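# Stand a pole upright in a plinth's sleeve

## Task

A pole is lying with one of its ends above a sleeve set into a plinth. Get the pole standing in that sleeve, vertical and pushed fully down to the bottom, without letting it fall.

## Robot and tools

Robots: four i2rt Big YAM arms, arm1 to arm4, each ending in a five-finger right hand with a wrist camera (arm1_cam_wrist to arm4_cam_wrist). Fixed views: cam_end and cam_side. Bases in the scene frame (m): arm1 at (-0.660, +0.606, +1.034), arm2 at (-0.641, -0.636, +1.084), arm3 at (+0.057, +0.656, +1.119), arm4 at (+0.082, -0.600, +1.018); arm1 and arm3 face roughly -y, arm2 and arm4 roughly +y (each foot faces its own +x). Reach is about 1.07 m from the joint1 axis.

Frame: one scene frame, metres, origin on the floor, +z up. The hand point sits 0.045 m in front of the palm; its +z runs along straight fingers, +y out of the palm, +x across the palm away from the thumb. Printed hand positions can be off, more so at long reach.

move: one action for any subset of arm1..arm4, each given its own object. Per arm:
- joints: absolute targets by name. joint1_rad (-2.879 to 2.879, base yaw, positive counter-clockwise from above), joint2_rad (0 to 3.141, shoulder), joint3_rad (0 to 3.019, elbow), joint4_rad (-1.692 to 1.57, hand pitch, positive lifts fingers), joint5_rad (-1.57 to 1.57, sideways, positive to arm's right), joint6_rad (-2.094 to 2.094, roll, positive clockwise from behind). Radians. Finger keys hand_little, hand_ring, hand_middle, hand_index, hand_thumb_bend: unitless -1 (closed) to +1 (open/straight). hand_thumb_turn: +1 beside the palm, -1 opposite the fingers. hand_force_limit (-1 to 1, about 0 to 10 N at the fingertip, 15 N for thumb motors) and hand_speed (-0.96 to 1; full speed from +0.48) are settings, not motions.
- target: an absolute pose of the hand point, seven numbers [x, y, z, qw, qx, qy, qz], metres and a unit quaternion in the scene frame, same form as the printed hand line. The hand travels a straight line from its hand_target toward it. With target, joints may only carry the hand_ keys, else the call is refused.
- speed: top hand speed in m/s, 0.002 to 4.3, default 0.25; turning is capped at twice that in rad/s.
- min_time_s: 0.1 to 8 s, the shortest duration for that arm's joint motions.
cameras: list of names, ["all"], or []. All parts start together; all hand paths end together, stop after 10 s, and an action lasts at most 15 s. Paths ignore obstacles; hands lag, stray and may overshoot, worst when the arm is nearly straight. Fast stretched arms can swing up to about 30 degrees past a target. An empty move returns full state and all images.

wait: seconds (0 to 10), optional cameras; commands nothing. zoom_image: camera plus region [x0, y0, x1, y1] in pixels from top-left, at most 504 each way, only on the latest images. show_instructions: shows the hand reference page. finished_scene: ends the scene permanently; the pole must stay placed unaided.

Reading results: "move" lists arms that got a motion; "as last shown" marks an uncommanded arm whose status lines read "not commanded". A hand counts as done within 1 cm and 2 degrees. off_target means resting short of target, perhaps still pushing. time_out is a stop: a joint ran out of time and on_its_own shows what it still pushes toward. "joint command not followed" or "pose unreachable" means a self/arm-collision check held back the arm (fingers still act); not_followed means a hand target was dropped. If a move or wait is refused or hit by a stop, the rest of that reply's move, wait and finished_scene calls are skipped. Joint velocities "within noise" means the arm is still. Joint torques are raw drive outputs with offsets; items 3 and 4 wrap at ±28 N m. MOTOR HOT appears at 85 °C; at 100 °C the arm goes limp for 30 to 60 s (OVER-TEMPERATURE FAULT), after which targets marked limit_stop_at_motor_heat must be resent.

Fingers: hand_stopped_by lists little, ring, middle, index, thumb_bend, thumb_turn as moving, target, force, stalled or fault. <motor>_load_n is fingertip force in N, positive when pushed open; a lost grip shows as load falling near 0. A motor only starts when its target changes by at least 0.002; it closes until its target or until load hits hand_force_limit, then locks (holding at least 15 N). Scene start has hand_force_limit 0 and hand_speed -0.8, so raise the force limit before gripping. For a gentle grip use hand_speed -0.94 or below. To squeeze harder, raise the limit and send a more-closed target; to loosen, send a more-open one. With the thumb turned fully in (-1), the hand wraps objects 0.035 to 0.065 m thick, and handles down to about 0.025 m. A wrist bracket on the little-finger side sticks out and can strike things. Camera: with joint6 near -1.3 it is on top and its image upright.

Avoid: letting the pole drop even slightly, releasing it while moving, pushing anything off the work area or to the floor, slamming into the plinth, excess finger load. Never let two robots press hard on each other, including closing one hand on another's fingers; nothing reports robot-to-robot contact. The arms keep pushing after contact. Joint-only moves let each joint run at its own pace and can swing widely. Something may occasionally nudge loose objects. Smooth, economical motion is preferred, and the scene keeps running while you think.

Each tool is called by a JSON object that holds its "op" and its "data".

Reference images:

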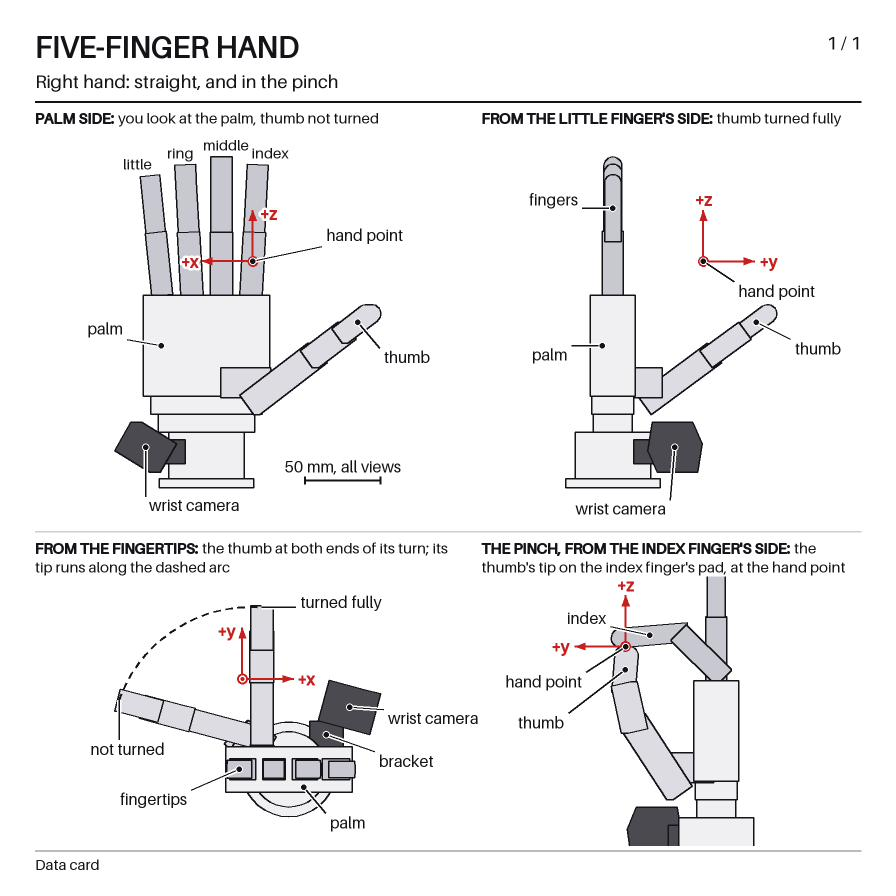

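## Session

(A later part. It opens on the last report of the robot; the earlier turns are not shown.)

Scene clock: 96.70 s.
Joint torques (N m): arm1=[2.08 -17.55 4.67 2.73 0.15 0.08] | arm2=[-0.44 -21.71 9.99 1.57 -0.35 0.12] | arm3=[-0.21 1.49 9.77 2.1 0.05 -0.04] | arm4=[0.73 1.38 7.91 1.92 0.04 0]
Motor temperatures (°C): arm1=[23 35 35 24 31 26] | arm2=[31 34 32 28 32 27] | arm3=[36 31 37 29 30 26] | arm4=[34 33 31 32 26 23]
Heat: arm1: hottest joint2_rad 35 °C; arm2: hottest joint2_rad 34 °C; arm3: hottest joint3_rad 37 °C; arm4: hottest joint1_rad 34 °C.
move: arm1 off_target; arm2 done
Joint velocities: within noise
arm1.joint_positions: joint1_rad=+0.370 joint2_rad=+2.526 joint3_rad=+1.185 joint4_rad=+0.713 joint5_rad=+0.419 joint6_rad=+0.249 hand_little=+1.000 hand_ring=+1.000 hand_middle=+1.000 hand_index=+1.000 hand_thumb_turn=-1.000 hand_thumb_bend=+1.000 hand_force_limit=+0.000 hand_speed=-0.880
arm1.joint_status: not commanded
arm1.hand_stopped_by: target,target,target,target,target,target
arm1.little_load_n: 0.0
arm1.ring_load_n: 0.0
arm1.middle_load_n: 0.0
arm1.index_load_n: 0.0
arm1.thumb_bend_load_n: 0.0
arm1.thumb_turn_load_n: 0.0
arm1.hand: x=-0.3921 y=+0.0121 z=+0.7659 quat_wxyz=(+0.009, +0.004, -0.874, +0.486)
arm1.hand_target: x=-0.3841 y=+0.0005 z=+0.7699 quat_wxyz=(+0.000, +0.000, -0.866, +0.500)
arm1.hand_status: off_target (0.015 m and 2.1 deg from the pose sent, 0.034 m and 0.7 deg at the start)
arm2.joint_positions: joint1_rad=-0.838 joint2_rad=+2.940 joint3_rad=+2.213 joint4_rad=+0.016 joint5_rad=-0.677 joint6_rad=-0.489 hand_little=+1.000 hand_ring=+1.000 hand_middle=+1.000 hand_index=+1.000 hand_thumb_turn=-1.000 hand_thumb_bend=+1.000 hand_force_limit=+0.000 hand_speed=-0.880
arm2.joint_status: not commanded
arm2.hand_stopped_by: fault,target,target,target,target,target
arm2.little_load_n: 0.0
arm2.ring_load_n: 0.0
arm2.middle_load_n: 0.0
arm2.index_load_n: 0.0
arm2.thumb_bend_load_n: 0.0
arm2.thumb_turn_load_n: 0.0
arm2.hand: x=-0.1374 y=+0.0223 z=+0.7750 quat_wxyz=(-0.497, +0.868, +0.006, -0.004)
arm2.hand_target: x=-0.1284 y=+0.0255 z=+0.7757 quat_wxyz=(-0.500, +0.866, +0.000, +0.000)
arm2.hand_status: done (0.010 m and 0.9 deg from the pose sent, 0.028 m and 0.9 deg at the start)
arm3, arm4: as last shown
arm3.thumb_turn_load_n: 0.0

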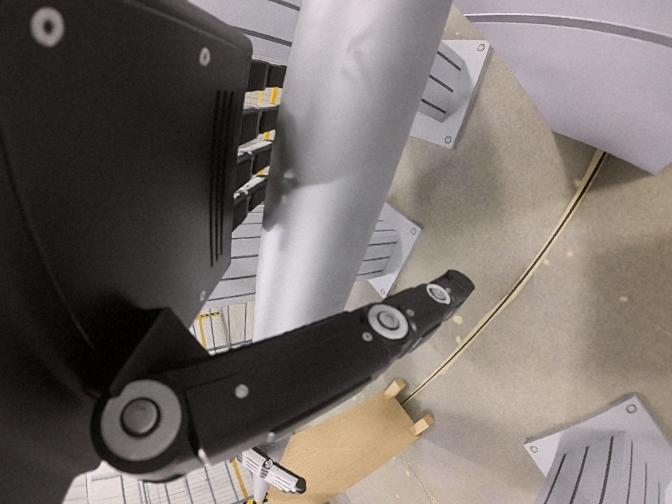

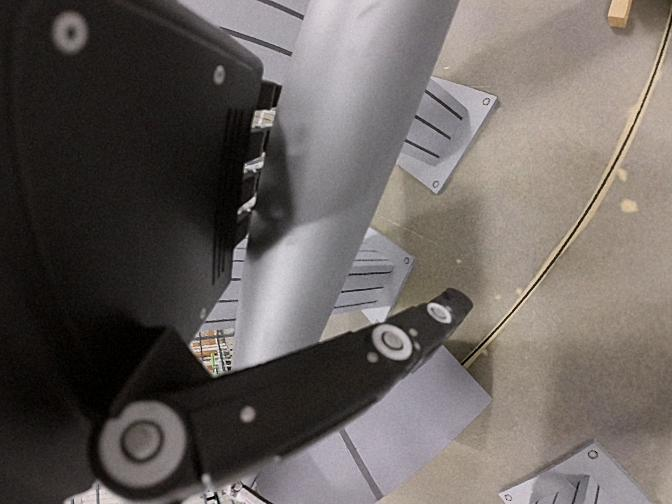

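{"op": "move", "data": {"arm1": {"joints": {"hand_little": -1, "hand_ring": -1, "hand_middle": -1, "hand_index": -1}}, "arm2": {"joints": {"hand_ring": -1, "hand_middle": -1, "hand_index": -1}}, "cameras": ["arm1_cam_wrist", "arm2_cam_wrist"]}}

Scene clock: 103.70 s.
Joint torques (N m): arm1=[3.08 -17.73 2.97 2.52 0.11 0.05] | arm2=[-1.49 -22.3 8.5 1.52 -0.95 0.12] | arm3=[-0.21 1.44 9.76 2.11 0.05 -0.03] | arm4=[0.97 1.32 7.99 1.88 0.03 -0.01]
Motor temperatures (°C): arm1=[23 35 35 24 31 26] | arm2=[31 34 32 28 32 27] | arm3=[36 31 37 29 30 26] | arm4=[34 33 31 32 26 23]
Heat: arm1: hottest joint2_rad 35 °C; arm2: hottest joint2_rad 34 °C; arm3: hottest joint3_rad 37 °C; arm4: hottest joint1_rad 34 °C.
move: arm1 off_target; arm2 off_target
Joint velocities: within noise
arm1.joint_positions: joint1_rad=+0.365 joint2_rad=+2.532 joint3_rad=+1.212 joint4_rad=+0.720 joint5_rad=+0.418 joint6_rad=+0.249 hand_little=+0.076 hand_ring=+0.043 hand_middle=+0.010 hand_index=-0.012 hand_thumb_turn=-1.000 hand_thumb_bend=+1.000 hand_force_limit=+0.000 hand_speed=-0.880
arm1.joint_status: hand_little off_target (ended at +0.076, target -1.000); hand_ring off_target (ended at +0.043, target -1.000); hand_middle off_target (ended at +0.010, target -1.000); hand_index off_target (ended at -0.012, target -1.000)
arm1.hand_stopped_by: force,force,force,force,target,target
arm1.little_load_n: 0.0
arm1.ring_load_n: 0.0
arm1.middle_load_n: 1.0
arm1.index_load_n: 3.5
arm1.thumb_bend_load_n: 0.0
arm1.thumb_turn_load_n: 0.0
arm1.hand: x=-0.3888 y=-0.0017 z=+0.7710 quat_wxyz=(+0.005, -0.002, -0.868, +0.497)
arm1.hand_target: x=-0.3843 y=+0.0004 z=+0.7699 quat_wxyz=(+0.000, +0.000, -0.866, +0.500)
arm1.hand_status: not commanded
arm2.joint_positions: joint1_rad=-0.822 joint2_rad=+2.944 joint3_rad=+2.235 joint4_rad=+0.020 joint5_rad=-0.662 joint6_rad=-0.487 hand_little=+1.000 hand_ring=-0.013 hand_middle=-0.035 hand_index=-0.046 hand_thumb_turn=-1.000 hand_thumb_bend=+1.000 hand_force_limit=+0.000 hand_speed=-0.880
arm2.joint_status: hand_ring off_target (ended at -0.013, target -1.000); hand_middle off_target (ended at -0.035, target -1.000); hand_index off_target (ended at -0.046, target -1.000)
arm2.hand_stopped_by: fault,force,force,force,target,target
arm2.little_load_n: 0.0
arm2.ring_load_n: 0.5
arm2.middle_load_n: 3.5
arm2.index_load_n: 5.0
arm2.thumb_bend_load_n: 0.0
arm2.thumb_turn_load_n: 0.0
arm2.hand: x=-0.1396 y=+0.0366 z=+0.7807 quat_wxyz=(-0.501, +0.866, +0.013, +0.004)
arm2.hand_target: x=-0.1283 y=+0.0256 z=+0.7758 quat_wxyz=(-0.500, +0.866, +0.000, +0.000)
arm2.hand_status: not commanded
arm3, arm4: as last shown

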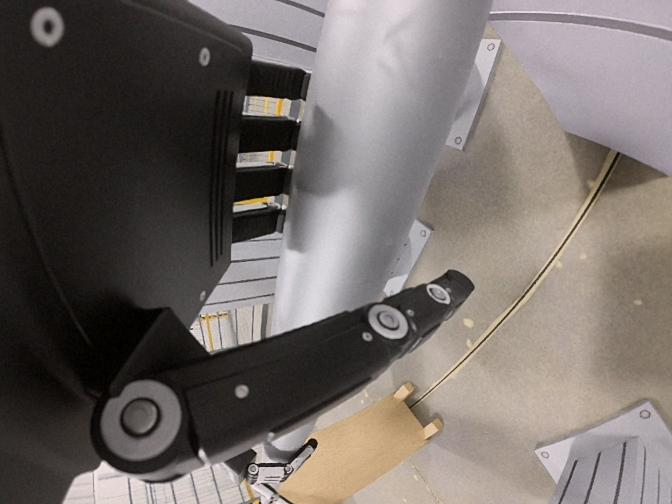

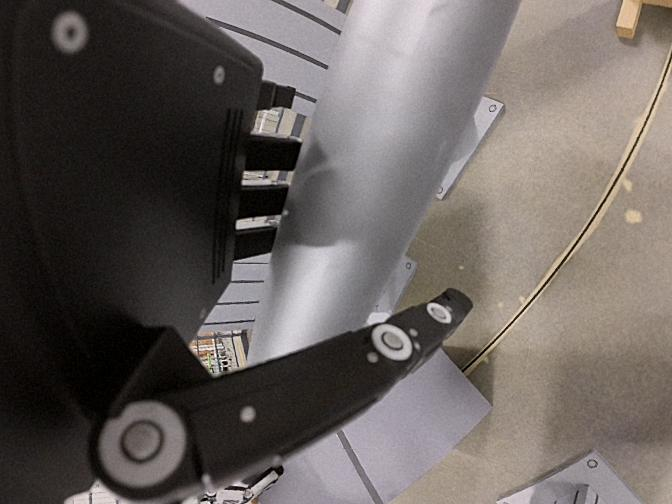

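{"op": "move", "data": {"arm1": {"joints": {"hand_little": 0.6, "hand_ring": 0.6, "hand_middle": 0.6, "hand_index": 0.6}}, "arm2": {"joints": {"hand_ring": 0.6, "hand_middle": 0.6, "hand_index": 0.6}}, "cameras": []}}

{"op": "move", "data": {"arm1": {"target": [-0.384, -0.02, 0.758, 0, 0, 0.866, -0.5], "speed": 0.05}, "arm2": {"target": [-0.128, 0.046, 0.764, 0.5, -0.866, 0, 0], "speed": 0.05}, "cameras": ["arm1_cam_wrist", "arm2_cam_wrist"]}}

{"op": "zoom_image", "data": {"camera": "arm1_cam_wrist", "region": [220, 0, 520, 340]}}

{"op": "zoom_image", "data": {"camera": "arm2_cam_wrist", "region": [220, 0, 520, 340]}}

Scene clock: 107.80 s.
Joint torques (N m): arm1=[2.37 -18.08 2.82 2.39 0.14 0.06] | arm2=[-0.73 -22.3 8.4 1.52 -0.51 0.1] | arm3=[-0.26 1.44 9.76 2.09 0.05 -0.04] | arm4=[1.03 1.38 7.98 1.91 0.05 0]
Motor temperatures (°C): arm1=[23 36 35 24 31 26] | arm2=[31 34 32 28 32 27] | arm3=[36 31 37 29 30 26] | arm4=[34 33 31 32 26 23]
Heat: arm1: hottest joint2_rad 36 °C; arm2: hottest joint2_rad 34 °C; arm3: hottest joint3_rad 37 °C; arm4: hottest joint1_rad 34 °C.
move: arm1 done; arm2 done
Joint velocities: within noise
arm1.joint_positions: joint1_rad=+0.366 joint2_rad=+2.532 joint3_rad=+1.212 joint4_rad=+0.720 joint5_rad=+0.418 joint6_rad=+0.249 hand_little=+0.600 hand_ring=+0.600 hand_middle=+0.600 hand_index=+0.600 hand_thumb_turn=-1.000 hand_thumb_bend=+1.000 hand_force_limit=+0.000 hand_speed=-0.880
arm1.joint_status: all done
arm1.hand_stopped_by: target,target,target,target,target,target
arm1.little_load_n: 0.0
arm1.ring_load_n: 0.0
arm1.middle_load_n: 0.0
arm1.index_load_n: 0.0
arm1.thumb_bend_load_n: 0.0
arm1.thumb_turn_load_n: 0.0
arm1.hand: x=-0.3884 y=-0.0015 z=+0.7710 quat_wxyz=(+0.004, -0.001, -0.868, +0.497)
arm1.hand_target: x=-0.3842 y=+0.0004 z=+0.7699 quat_wxyz=(+0.000, +0.000, -0.866, +0.500)
arm1.hand_status: not commanded
arm2.joint_positions: joint1_rad=-0.837 joint2_rad=+2.945 joint3_rad=+2.235 joint4_rad=+0.018 joint5_rad=-0.672 joint6_rad=-0.487 hand_little=+1.000 hand_ring=+0.600 hand_middle=+0.600 hand_index=+0.600 hand_thumb_turn=-1.000 hand_thumb_bend=+1.000 hand_force_limit=+0.000 hand_speed=-0.880
arm2.joint_status: all done
arm2.hand_stopped_by: fault,target,target,target,target,target
arm2.little_load_n: 0.0
arm2.ring_load_n: 0.0
arm2.middle_load_n: 0.0
arm2.index_load_n: 0.0
arm2.thumb_bend_load_n: 0.0
arm2.thumb_turn_load_n: 0.0
arm2.hand: x=-0.1319 y=+0.0291 z=+0.7806 quat_wxyz=(-0.502, +0.865, +0.008, +0.003)
arm2.hand_target: x=-0.1282 y=+0.0256 z=+0.7759 quat_wxyz=(-0.500, +0.866, +0.000, +0.001)
arm2.hand_status: not commanded
arm3, arm4: as last shown

Scene clock: 109.07 s.
Joint torques (N m): arm1=[0.32 -17.14 5.12 1.68 0.02 -0.09] | arm2=[0.5 -22.36 10.47 1.48 -0.37 0.16] | arm3=[-0.21 1.49 9.73 2.1 0.05 -0.03] | arm4=[0.67 1.44 7.92 1.91 0.04 0.01]
Motor temperatures (°C): arm1=[23 36 35 24 31 26] | arm2=[31 34 32 28 32 27] | arm3=[36 31 37 29 30 26] | arm4=[34 33 31 32 26 23]
Heat: arm1: hottest joint2_rad 36 °C; arm2: hottest joint2_rad 34 °C; arm3: hottest joint3_rad 37 °C; arm4: hottest joint1_rad 34 °C.
move: arm1 done; arm2 done
Joint velocities: within noise
arm1.joint_positions: joint1_rad=+0.361 joint2_rad=+2.566 joint3_rad=+1.257 joint4_rad=+0.720 joint5_rad=+0.404 joint6_rad=+0.249 hand_little=+0.600 hand_ring=+0.600 hand_middle=+0.600 hand_index=+0.600 hand_thumb_turn=-1.000 hand_thumb_bend=+1.000 hand_force_limit=+0.000 hand_speed=-0.880
arm1.joint_status: not commanded
arm1.hand_stopped_by: target,target,target,target,target,target
arm1.little_load_n: 0.0
arm1.ring_load_n: 0.0
arm1.middle_load_n: 0.0
arm1.index_load_n: 0.0
arm1.thumb_bend_load_n: 0.0
arm1.thumb_turn_load_n: 0.0
arm1.hand: x=-0.3831 y=-0.0119 z=+0.7621 quat_wxyz=(-0.002, -0.001, -0.866, +0.499)
arm1.hand_target: x=-0.3841 y=-0.0199 z=+0.7583 quat_wxyz=(+0.000, +0.000, -0.866, +0.500)
arm1.hand_status: done (0.009 m and 0.3 deg from the pose sent, 0.023 m and 0.7 deg at the start)
arm2.joint_positions: joint1_rad=-0.830 joint2_rad=+3.013 joint3_rad=+2.350 joint4_rad=-0.032 joint5_rad=-0.662 joint6_rad=-0.473 hand_little=+1.000 hand_ring=+0.600 hand_middle=+0.600 hand_index=+0.600 hand_thumb_turn=-1.000 hand_thumb_bend=+1.000 hand_force_limit=+0.000 hand_speed=-0.880
arm2.joint_status: not commanded
arm2.hand_stopped_by: fault,target,target,target,target,target
arm2.little_load_n: 0.0
arm2.ring_load_n: 0.0
arm2.middle_load_n: 0.0
arm2.index_load_n: 0.0
arm2.thumb_bend_load_n: 0.0
arm2.thumb_turn_load_n: 0.0
arm2.hand: x=-0.1279 y=+0.0388 z=+0.7667 quat_wxyz=(-0.498, +0.867, +0.001, +0.001)
arm2.hand_target: x=-0.1284 y=+0.0456 z=+0.7642 quat_wxyz=(-0.500, +0.866, +0.000, +0.000)
arm2.hand_status: done (0.008 m and 0.3 deg from the pose sent, 0.024 m and 1.0 deg at the start)
arm3, arm4: as last shown

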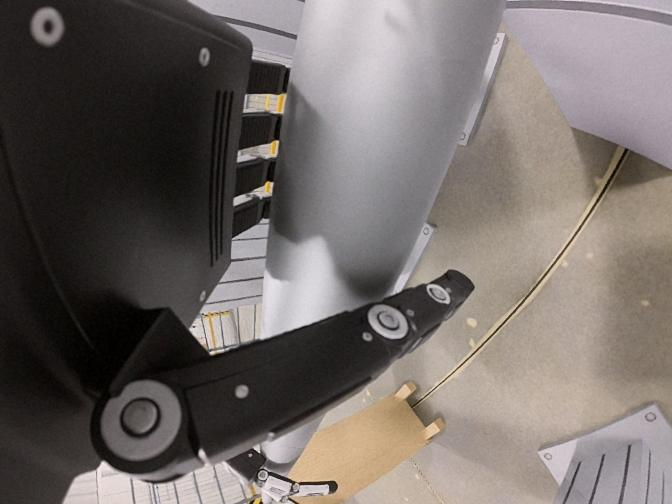

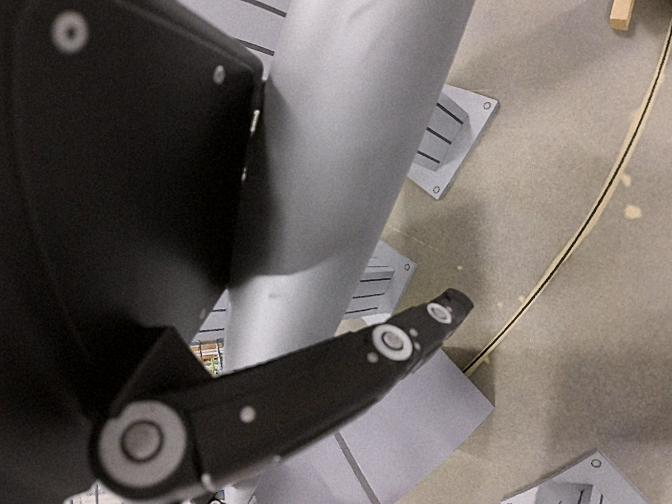

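Scaled by 1.482 from the camera's image (finer frame: 960x720).

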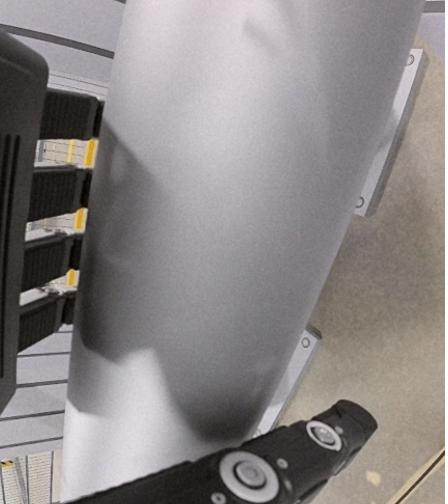

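Scaled by 1.482 from the camera's image (finer frame: 960x720).

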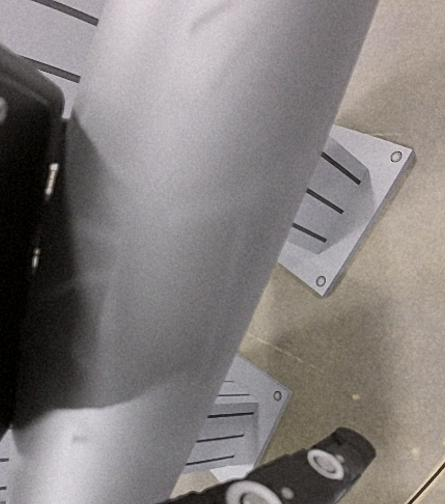

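{"op": "move", "data": {"arm1": {"joints": {"hand_little": -1, "hand_ring": -1, "hand_middle": -1, "hand_index": -1}}, "arm2": {"joints": {"hand_ring": -1, "hand_middle": -1, "hand_index": -1}}, "cameras": ["arm1_cam_wrist", "arm2_cam_wrist"]}}

Scene clock: 114.90 s.
Joint torques (N m): arm1=[1.85 -18.43 3.93 1.61 0.36 -0.12] | arm2=[-0.67 -23.06 9.47 1.63 -0.91 0.13] | arm3=[-0.21 1.44 9.77 2.1 0.04 -0.04] | arm4=[0.79 1.55 7.94 1.92 0.03 0]
Motor temperatures (°C): arm1=[23 36 35 24 31 26] | arm2=[31 34 32 28 32 27] | arm3=[35 31 38 29 30 25] | arm4=[34 33 31 32 26 23]
Heat: arm1: hottest joint2_rad 36 °C; arm2: hottest joint2_rad 34 °C; arm3: hottest joint3_rad 38 °C; arm4: hottest joint1_rad 34 °C.
move: arm1 off_target; arm2 off_target
Joint velocities: within noise
arm1.joint_positions: joint1_rad=+0.355 joint2_rad=+2.579 joint3_rad=+1.275 joint4_rad=+0.720 joint5_rad=+0.396 joint6_rad=+0.248 hand_little=-0.357 hand_ring=-0.356 hand_middle=-0.356 hand_index=-0.356 hand_thumb_turn=-1.000 hand_thumb_bend=+1.000 hand_force_limit=+0.000 hand_speed=-0.880
arm1.joint_status: hand_little off_target (ended at -0.357, target -1.000); hand_ring off_target (ended at -0.356, target -1.000); hand_middle off_target (ended at -0.356, target -1.000); hand_index off_target (ended at -0.356, target -1.000)
arm1.hand_stopped_by: force,force,force,force,target,target
arm1.little_load_n: 5.0
arm1.ring_load_n: 6.0
arm1.middle_load_n: 5.5
arm1.index_load_n: 6.0
arm1.thumb_bend_load_n: 1.0
arm1.thumb_turn_load_n: 1.0
arm1.hand: x=-0.3834 y=-0.0175 z=+0.7591 quat_wxyz=(-0.005, -0.002, -0.866, +0.500)
arm1.hand_target: x=-0.3841 y=-0.0199 z=+0.7584 quat_wxyz=(+0.000, +0.000, -0.866, +0.500)
arm1.hand_status: not commanded
arm2.joint_positions: joint1_rad=-0.816 joint2_rad=+3.023 joint3_rad=+2.362 joint4_rad=-0.033 joint5_rad=-0.648 joint6_rad=-0.473 hand_little=+1.000 hand_ring=-0.313 hand_middle=-0.356 hand_index=-0.390 hand_thumb_turn=-1.000 hand_thumb_bend=+1.000 hand_force_limit=+0.000 hand_speed=-0.880
arm2.joint_status: hand_ring off_target (ended at -0.313, target -1.000); hand_middle off_target (ended at -0.356, target -1.000); hand_index off_target (ended at -0.390, target -1.000)
arm2.hand_stopped_by: fault,force,force,force,target,target
arm2.little_load_n: 0.0
arm2.ring_load_n: 0.0
arm2.middle_load_n: 0.5
arm2.index_load_n: 4.0
arm2.thumb_bend_load_n: 0.0
arm2.thumb_turn_load_n: 0.0
arm2.hand: x=-0.1345 y=+0.0460 z=+0.7629 quat_wxyz=(-0.496, +0.868, +0.005, +0.004)
arm2.hand_target: x=-0.1283 y=+0.0457 z=+0.7644 quat_wxyz=(-0.500, +0.866, +0.000, +0.001)
arm2.hand_status: not commanded
arm3, arm4: as last shown
arm4.thumb_turn_load_n: -0.5

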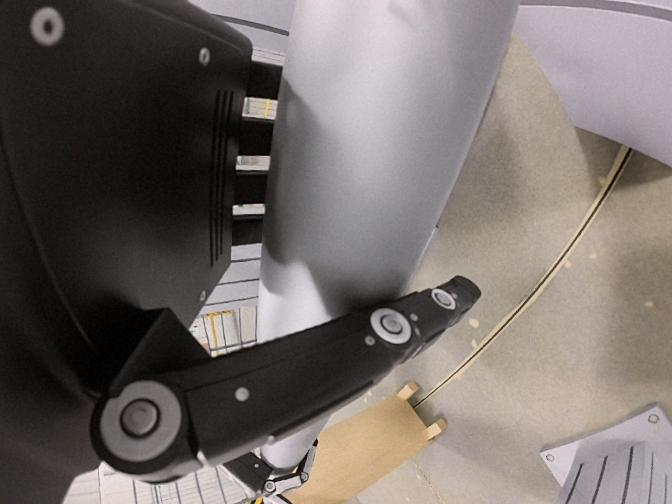

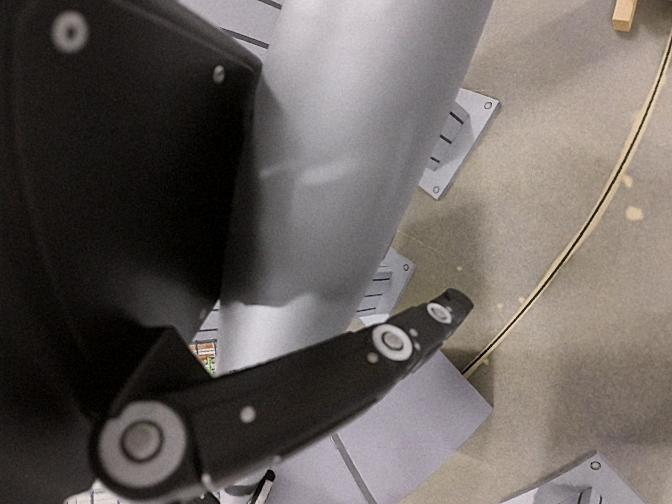

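{"op": "move", "data": {"arm1": {"joints": {"hand_thumb_bend": -1}}, "arm2": {"joints": {"hand_thumb_bend": -1}}, "cameras": ["arm1_cam_wrist", "arm2_cam_wrist"]}}

{"op": "zoom_image", "data": {"camera": "arm1_cam_wrist", "region": [200, 0, 540, 400]}}

{"op": "zoom_image", "data": {"camera": "arm2_cam_wrist", "region": [200, 0, 540, 400]}}

Scene clock: 124.00 s.
Joint torques (N m): arm1=[1.73 -18.43 3.92 1.5 0.42 -0.09] | arm2=[-0.62 -22.95 9.55 1.54 -0.91 0.13] | arm3=[-0.21 1.44 9.77 2.11 0.04 -0.03] | arm4=[0.79 1.38 7.98 1.92 0.02 -0.01]
Motor temperatures (°C): arm1=[23 37 34 24 31 26] | arm2=[31 34 32 28 32 27] | arm3=[35 30 38 29 30 25] | arm4=[34 33 31 31 26 23]
Heat: arm1: hottest joint2_rad 37 °C; arm2: hottest joint2_rad 34 °C; arm3: hottest joint3_rad 38 °C; arm4: hottest joint1_rad 34 °C.
move: arm1 off_target; arm2 off_target
Joint velocities: within noise
arm1.joint_positions: joint1_rad=+0.355 joint2_rad=+2.579 joint3_rad=+1.275 joint4_rad=+0.720 joint5_rad=+0.396 joint6_rad=+0.248 hand_little=-0.356 hand_ring=-0.356 hand_middle=-0.356 hand_index=-0.356 hand_thumb_turn=-1.000 hand_thumb_bend=+0.978 hand_force_limit=+0.000 hand_speed=-0.880
arm1.joint_status: hand_thumb_bend off_target (ended at +0.978, target -1.000)
arm1.hand_stopped_by: force,force,force,force,force,target
arm1.little_load_n: 5.0
arm1.ring_load_n: 6.0
arm1.middle_load_n: 6.0
arm1.index_load_n: 6.5
arm1.thumb_bend_load_n: 8.0
arm1.thumb_turn_load_n: 1.0
arm1.hand: x=-0.3834 y=-0.0175 z=+0.7591 quat_wxyz=(-0.005, -0.002, -0.866, +0.500)
arm1.hand_target: x=-0.3841 y=-0.0199 z=+0.7584 quat_wxyz=(+0.000, +0.000, -0.866, +0.500)
arm1.hand_status: not commanded
arm2.joint_positions: joint1_rad=-0.816 joint2_rad=+3.024 joint3_rad=+2.362 joint4_rad=-0.033 joint5_rad=-0.648 joint6_rad=-0.470 hand_little=+1.000 hand_ring=-0.313 hand_middle=-0.356 hand_index=-0.390 hand_thumb_turn=-1.000 hand_thumb_bend=+0.421 hand_force_limit=+0.000 hand_speed=-0.880
arm2.joint_status: hand_thumb_bend off_target (ended at +0.421, target -1.000)
arm2.hand_stopped_by: fault,force,force,force,force,target
arm2.little_load_n: 0.0
arm2.ring_load_n: 0.0
arm2.middle_load_n: 1.0
arm2.index_load_n: 4.5
arm2.thumb_bend_load_n: 7.5
arm2.thumb_turn_load_n: 0.0
arm2.hand: x=-0.1347 y=+0.0459 z=+0.7627 quat_wxyz=(-0.496, +0.868, +0.004, +0.003)
arm2.hand_target: x=-0.1284 y=+0.0456 z=+0.7641 quat_wxyz=(-0.500, +0.866, +0.000, +0.001)
arm2.hand_status: not commanded
arm3, arm4: as last shown
arm4.thumb_turn_load_n: 0.0

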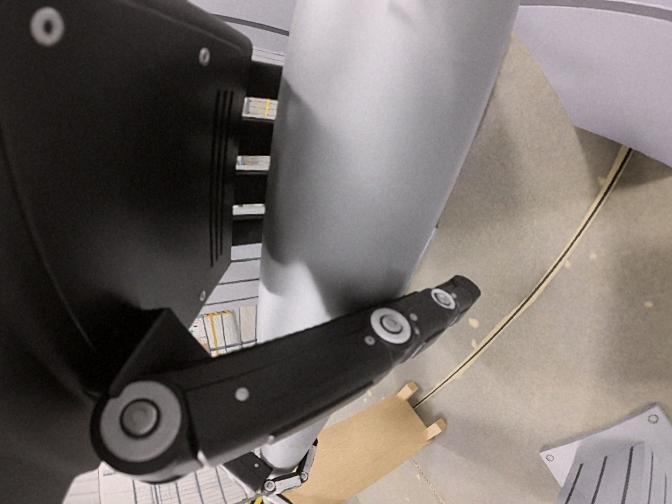

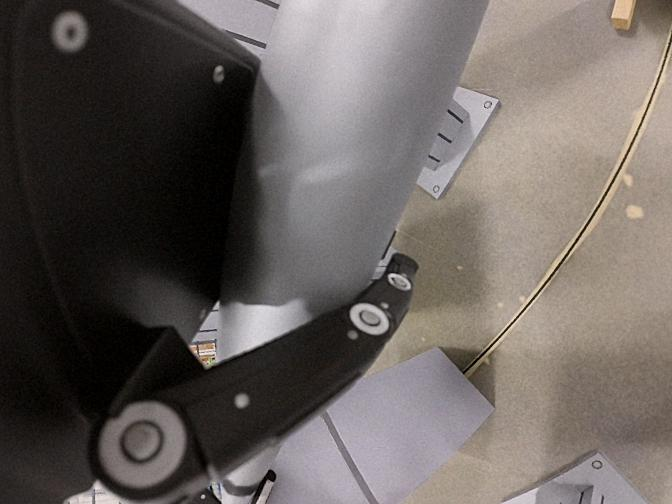

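Scaled by 1.260 from the camera's image (finer frame: 960x720).

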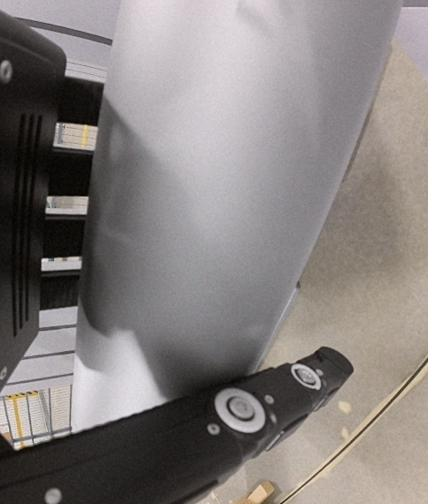

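Scaled by 1.260 from the camera's image (finer frame: 960x720).

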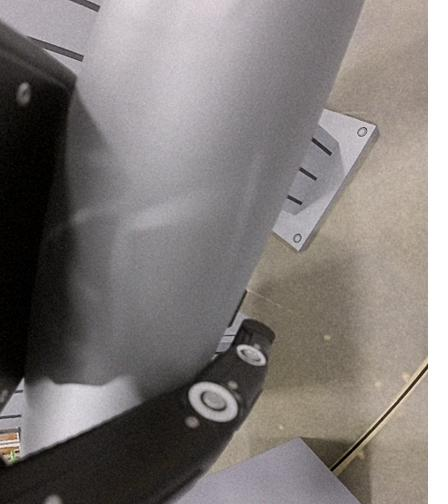

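{"op": "move", "data": {"arm1": {"joints": {"hand_little": 0.2, "hand_ring": 0.2, "hand_middle": 0.2, "hand_index": 0.2, "hand_thumb_bend": 1}}, "cameras": []}}

{"op": "move", "data": {"arm1": {"target": [-0.384, -0.008, 0.752, 0, 0, 0.866, -0.5], "speed": 0.05}, "cameras": ["arm1_cam_wrist"]}}

{"op": "zoom_image", "data": {"camera": "arm1_cam_wrist", "region": [200, 0, 540, 400]}}

Scene clock: 127.17 s.
Joint torques (N m): arm1=[2.14 -18.32 3.92 1.62 0.24 -0.07] | arm2=[-0.91 -23 9.57 1.7 -0.92 0.1] | arm3=[-0.21 1.44 9.76 2.09 0.05 -0.04] | arm4=[0.79 1.38 7.98 1.92 0.03 -0.01]
Motor temperatures (°C): arm1=[23 37 34 24 31 26] | arm2=[31 34 32 28 32 27] | arm3=[35 30 38 29 30 25] | arm4=[34 33 31 31 26 23]
Heat: arm1: hottest joint2_rad 37 °C; arm2: hottest joint2_rad 34 °C; arm3: hottest joint3_rad 38 °C; arm4: hottest joint1_rad 34 °C.
move: arm1 done
Joint velocities: within noise
arm1.joint_positions: joint1_rad=+0.355 joint2_rad=+2.579 joint3_rad=+1.275 joint4_rad=+0.720 joint5_rad=+0.400 joint6_rad=+0.248 hand_little=+0.200 hand_ring=+0.200 hand_middle=+0.200 hand_index=+0.200 hand_thumb_turn=-1.000 hand_thumb_bend=+1.000 hand_force_limit=+0.000 hand_speed=-0.880
arm1.joint_status: all done
arm1.hand_stopped_by: target,target,target,target,target,target
arm1.little_load_n: 0.0
arm1.ring_load_n: 0.0
arm1.middle_load_n: 0.0
arm1.index_load_n: 0.0
arm1.thumb_bend_load_n: 0.0
arm1.thumb_turn_load_n: 0.0
arm1.hand: x=-0.3841 y=-0.0177 z=+0.7591 quat_wxyz=(-0.004, -0.003, -0.866, +0.501)
arm1.hand_target: x=-0.3841 y=-0.0199 z=+0.7584 quat_wxyz=(+0.000, +0.000, -0.866, +0.500)
arm1.hand_status: not commanded
arm2: as last shown
arm2.index_load_n: 5.0
arm2.thumb_bend_load_n: 7.0
arm3.joint_positions: joint1_rad=-0.105 joint2_rad=+0.571 joint3_rad=+1.335 joint4_rad=-1.231 joint5_rad=+0.225 joint6_rad=-1.439 hand_little=+1.000 hand_ring=+1.000 hand_middle=+1.000 hand_index=+1.000 hand_thumb_turn=+1.000 hand_thumb_bend=+1.000 hand_force_limit=+0.000 hand_speed=-0.800
arm3.joint_status: not commanded
arm3.hand_stopped_by: target,target,target,target,target,target
arm3.little_load_n: 0.0
arm3.ring_load_n: 0.0
arm3.middle_load_n: 0.0
arm3.index_load_n: 0.0
arm3.thumb_bend_load_n: 0.0
arm3.thumb_turn_load_n: 0.0
arm3.hand: x=-0.0864 y=+0.4608 z=+1.6284 quat_wxyz=(+0.451, +0.435, -0.728, +0.280)
arm3.hand_target: x=-0.0860 y=+0.4624 z=+1.6401 quat_wxyz=(+0.459, +0.430, -0.722, +0.288)
arm3.hand_status: not commanded
arm4.joint_positions: joint1_rad=-0.455 joint2_rad=+0.650 joint3_rad=+1.375 joint4_rad=-1.249 joint5_rad=+0.081 joint6_rad=-0.987 hand_little=+1.000 hand_ring=+1.000 hand_middle=+1.000 hand_index=+1.000 hand_thumb_turn=+1.000 hand_thumb_bend=+1.000 hand_force_limit=+0.000 hand_speed=-0.800
arm4.joint_status: not commanded
arm4.hand_stopped_by: target,target,target,target,target,target
arm4.little_load_n: 0.0
arm4.ring_load_n: 0.0
arm4.middle_load_n: 0.0
arm4.index_load_n: 0.0
arm4.thumb_bend_load_n: 0.0
arm4.thumb_turn_load_n: 0.0
arm4.hand: x=+0.2377 y=-0.3948 z=+1.4986 quat_wxyz=(-0.349, +0.843, +0.209, +0.352)
arm4.hand_target: x=+0.2378 y=-0.3948 z=+1.5108 quat_wxyz=(-0.359, +0.836, +0.207, +0.360)
arm4.hand_status: not commanded

Scene clock: 128.17 s.
Joint torques (N m): arm1=[2.14 -17.49 2.71 2.74 0.2 -0.03] | arm2=[-1.03 -23 9.37 1.5 -0.94 0.12] | arm3=[-0.26 1.44 9.74 2.09 0.05 -0.04] | arm4=[0.85 1.2 7.97 1.91 0.05 0.01]
Motor temperatures (°C): arm1=[23 37 34 24 31 26] | arm2=[31 34 32 28 32 27] | arm3=[35 30 38 29 30 25] | arm4=[34 33 31 31 26 23]
Heat: arm1: hottest joint2_rad 37 °C; arm2: hottest joint2_rad 34 °C; arm3: hottest joint3_rad 38 °C; arm4: hottest joint1_rad 34 °C.
move: arm1 done
Joint velocities: within noise
arm1.joint_positions: joint1_rad=+0.358 joint2_rad=+2.579 joint3_rad=+1.267 joint4_rad=+0.720 joint5_rad=+0.408 joint6_rad=+0.248 hand_little=+0.200 hand_ring=+0.200 hand_middle=+0.200 hand_index=+0.200 hand_thumb_turn=-1.000 hand_thumb_bend=+1.000 hand_force_limit=+0.000 hand_speed=-0.880
arm1.joint_status: not commanded
arm1.hand_stopped_by: target,target,target,target,target,target
arm1.little_load_n: 0.0
arm1.ring_load_n: 0.0
arm1.middle_load_n: 0.0
arm1.index_load_n: 0.0
arm1.thumb_bend_load_n: 0.0
arm1.thumb_turn_load_n: 0.0
arm1.hand: x=-0.3858 y=-0.0139 z=+0.7571 quat_wxyz=(+0.001, -0.003, -0.867, +0.499)
arm1.hand_target: x=-0.3839 y=-0.0081 z=+0.7522 quat_wxyz=(+0.000, +0.000, -0.866, +0.500)
arm1.hand_status: done (0.008 m and 0.4 deg from the pose sent, 0.012 m and 0.5 deg at the start)
arm2, arm3, arm4: as last shown
arm2.index_load_n: 4.5
arm2.thumb_bend_load_n: 7.5

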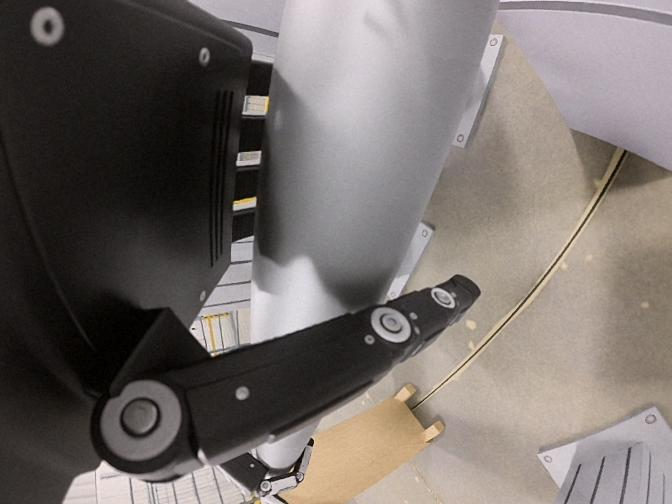

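Scaled by 1.260 from the camera's image (finer frame: 960x720).

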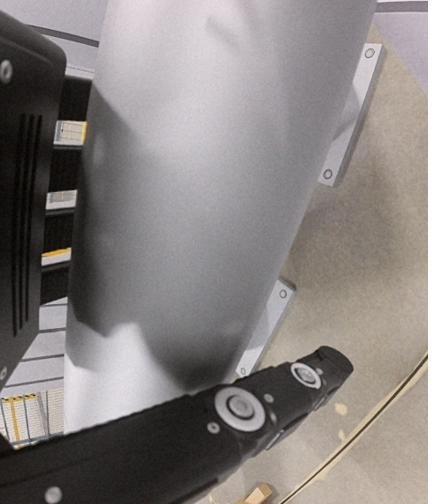

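{"op": "move", "data": {"arm1": {"target": [-0.384, 0.004, 0.742, 0, 0, 0.866, -0.5], "speed": 0.05}, "cameras": ["arm1_cam_wrist"]}}

{"op": "zoom_image", "data": {"camera": "arm1_cam_wrist", "region": [200, 0, 540, 400]}}

Scene clock: 130.07 s.
Joint torques (N m): arm1=[2.43 -17.55 2.29 2.84 0.26 0.09] | arm2=[-0.79 -22.36 9.51 1.51 -0.91 0.11] | arm3=[-0.26 1.44 9.77 2.09 0.05 -0.04] | arm4=[0.79 1.38 7.91 1.85 0.03 0]
Motor temperatures (°C): arm1=[23 37 34 24 31 26] | arm2=[31 35 32 28 32 27] | arm3=[35 30 38 29 30 25] | arm4=[34 33 31 31 26 23]
Heat: arm1: hottest joint2_rad 37 °C; arm2: hottest joint2_rad 35 °C; arm3: hottest joint3_rad 38 °C; arm4: hottest joint1_rad 34 °C.
move: arm1 off_target
Joint velocities: within noise
arm1.joint_positions: joint1_rad=+0.368 joint2_rad=+2.590 joint3_rad=+1.251 joint4_rad=+0.749 joint5_rad=+0.417 joint6_rad=+0.248 hand_little=+0.200 hand_ring=+0.200 hand_middle=+0.200 hand_index=+0.200 hand_thumb_turn=-1.000 hand_thumb_bend=+1.000 hand_force_limit=+0.000 hand_speed=-0.880
arm1.joint_status: not commanded
arm1.hand_stopped_by: target,target,target,target,target,target
arm1.little_load_n: 0.0
arm1.ring_load_n: 0.0
arm1.middle_load_n: 0.0
arm1.index_load_n: 0.0
arm1.thumb_bend_load_n: 0.0
arm1.thumb_turn_load_n: 0.0
arm1.hand: x=-0.3849 y=-0.0045 z=+0.7510 quat_wxyz=(+0.002, -0.001, -0.866, +0.501)
arm1.hand_target: x=-0.3840 y=+0.0041 z=+0.7421 quat_wxyz=(+0.000, +0.000, -0.866, +0.500)
arm1.hand_status: off_target (0.012 m and 0.2 deg from the pose sent, 0.023 m and 0.4 deg at the start)
arm2, arm3, arm4: as last shown
arm4.ring_load_n: -0.5

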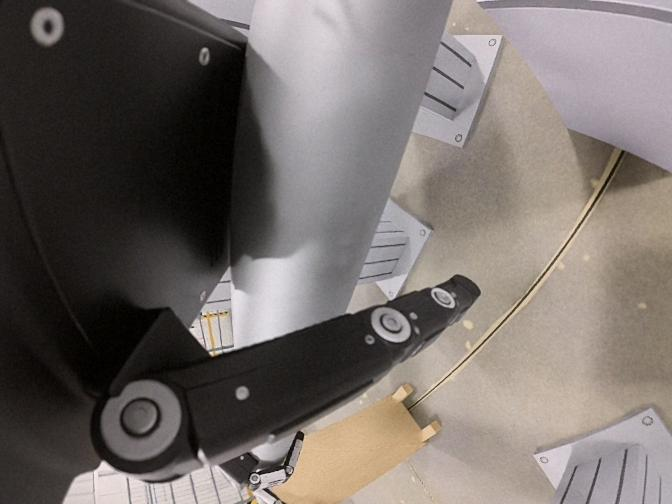

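Scaled by 1.260 from the camera's image (finer frame: 960x720).

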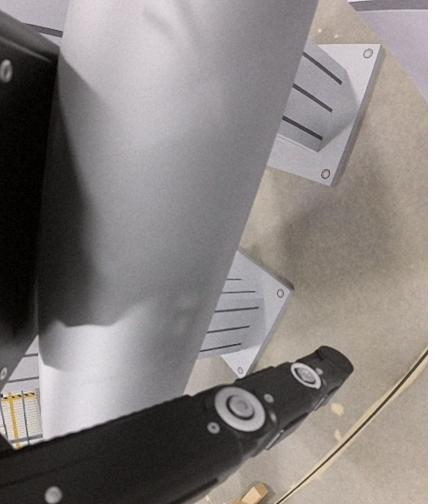

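Now seated against the palm. Close arm1.

{"op": "move", "data": {"arm1": {"joints": {"hand_force_limit": 0.2, "hand_little": -1, "hand_ring": -1, "hand_middle": -1, "hand_index": -1, "hand_thumb_bend": -1}}, "arm2": {"joints": {"hand_force_limit": 0.6, "hand_ring": -0.99, "hand_middle": -0.99, "hand_index": -0.99, "hand_thumb_bend": -0.99}}, "cameras": ["arm1_cam_wrist", "arm2_cam_wrist"]}}

Scene clock: 138.97 s.
Joint torques (N m): arm1=[3.02 -17.9 1.63 2.54 0.49 0.4] | arm2=[-1.44 -22.83 8.72 1.62 -1.11 0.03] | arm3=[-0.15 1.49 9.77 2.1 0.05 -0.04] | arm4=[0.91 1.67 7.95 1.92 0.04 0]
Motor temperatures (°C): arm1=[23 37 34 24 31 26] | arm2=[31 36 31 27 32 27] | arm3=[35 30 38 29 30 25] | arm4=[34 33 31 31 26 23]
Heat: arm1: hottest joint2_rad 37 °C; arm2: hottest joint2_rad 36 °C; arm3: hottest joint3_rad 38 °C; arm4: hottest joint1_rad 34 °C.
move: arm1 off_target; arm2 off_target
Joint velocities: within noise
arm1.joint_positions: joint1_rad=+0.364 joint2_rad=+2.605 joint3_rad=+1.261 joint4_rad=+0.758 joint5_rad=+0.410 joint6_rad=+0.218 hand_little=-0.466 hand_ring=-0.455 hand_middle=-0.466 hand_index=-0.466 hand_thumb_turn=-1.000 hand_thumb_bend=+0.554 hand_force_limit=+0.200 hand_speed=-0.880
arm1.joint_status: hand_little off_target (ended at -0.466, target -1.000); hand_ring off_target (ended at -0.455, target -1.000); hand_middle off_target (ended at -0.466, target -1.000); hand_index off_target (ended at -0.466, target -1.000); hand_thumb_bend off_target (ended at +0.554, target -1.000); the others done
arm1.hand_stopped_by: force,force,force,force,force,target
arm1.little_load_n: 9.5
arm1.ring_load_n: 4.5
arm1.middle_load_n: 7.0
arm1.index_load_n: 5.5
arm1.thumb_bend_load_n: 9.0
arm1.thumb_turn_load_n: 4.0
arm1.hand: x=-0.3873 y=-0.0056 z=+0.7450 quat_wxyz=(+0.006, +0.012, -0.865, +0.501)
arm1.hand_target: x=-0.3842 y=+0.0039 z=+0.7422 quat_wxyz=(+0.000, +0.000, -0.866, +0.500)
arm1.hand_status: not commanded
arm2.joint_positions: joint1_rad=-0.812 joint2_rad=+3.030 joint3_rad=+2.373 joint4_rad=-0.031 joint5_rad=-0.643 joint6_rad=-0.463 hand_little=+1.000 hand_ring=-0.364 hand_middle=-0.386 hand_index=-0.409 hand_thumb_turn=-1.000 hand_thumb_bend=+0.397 hand_force_limit=+0.600 hand_speed=-0.880
arm2.joint_status: hand_ring off_target (ended at -0.364, target -0.990); hand_middle off_target (ended at -0.386, target -0.990); hand_index off_target (ended at -0.409, target -0.990); hand_thumb_bend off_target (ended at +0.397, target -0.990); the others done
arm2.hand_stopped_by: fault,force,force,force,force,target
arm2.little_load_n: 0.0
arm2.ring_load_n: 8.5
arm2.middle_load_n: 8.5
arm2.index_load_n: 8.5
arm2.thumb_bend_load_n: 12.0
arm2.thumb_turn_load_n: 0.0
arm2.hand: x=-0.1356 y=+0.0497 z=+0.7626 quat_wxyz=(-0.497, +0.868, +0.003, +0.004)
arm2.hand_target: x=-0.1284 y=+0.0457 z=+0.7642 quat_wxyz=(-0.500, +0.866, +0.000, +0.001)
arm2.hand_status: not commanded
arm3, arm4: as last shown
arm4.little_load_n: -0.5
arm4.ring_load_n: 0.0

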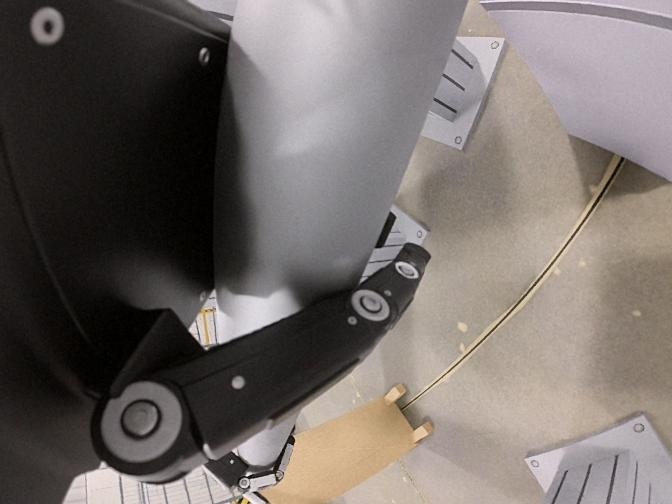

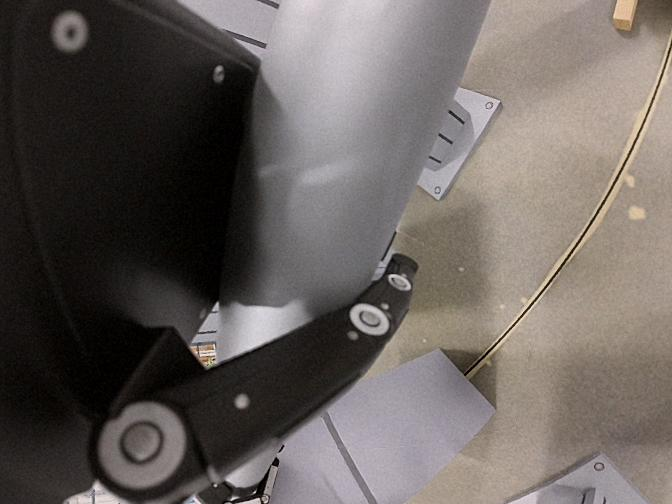

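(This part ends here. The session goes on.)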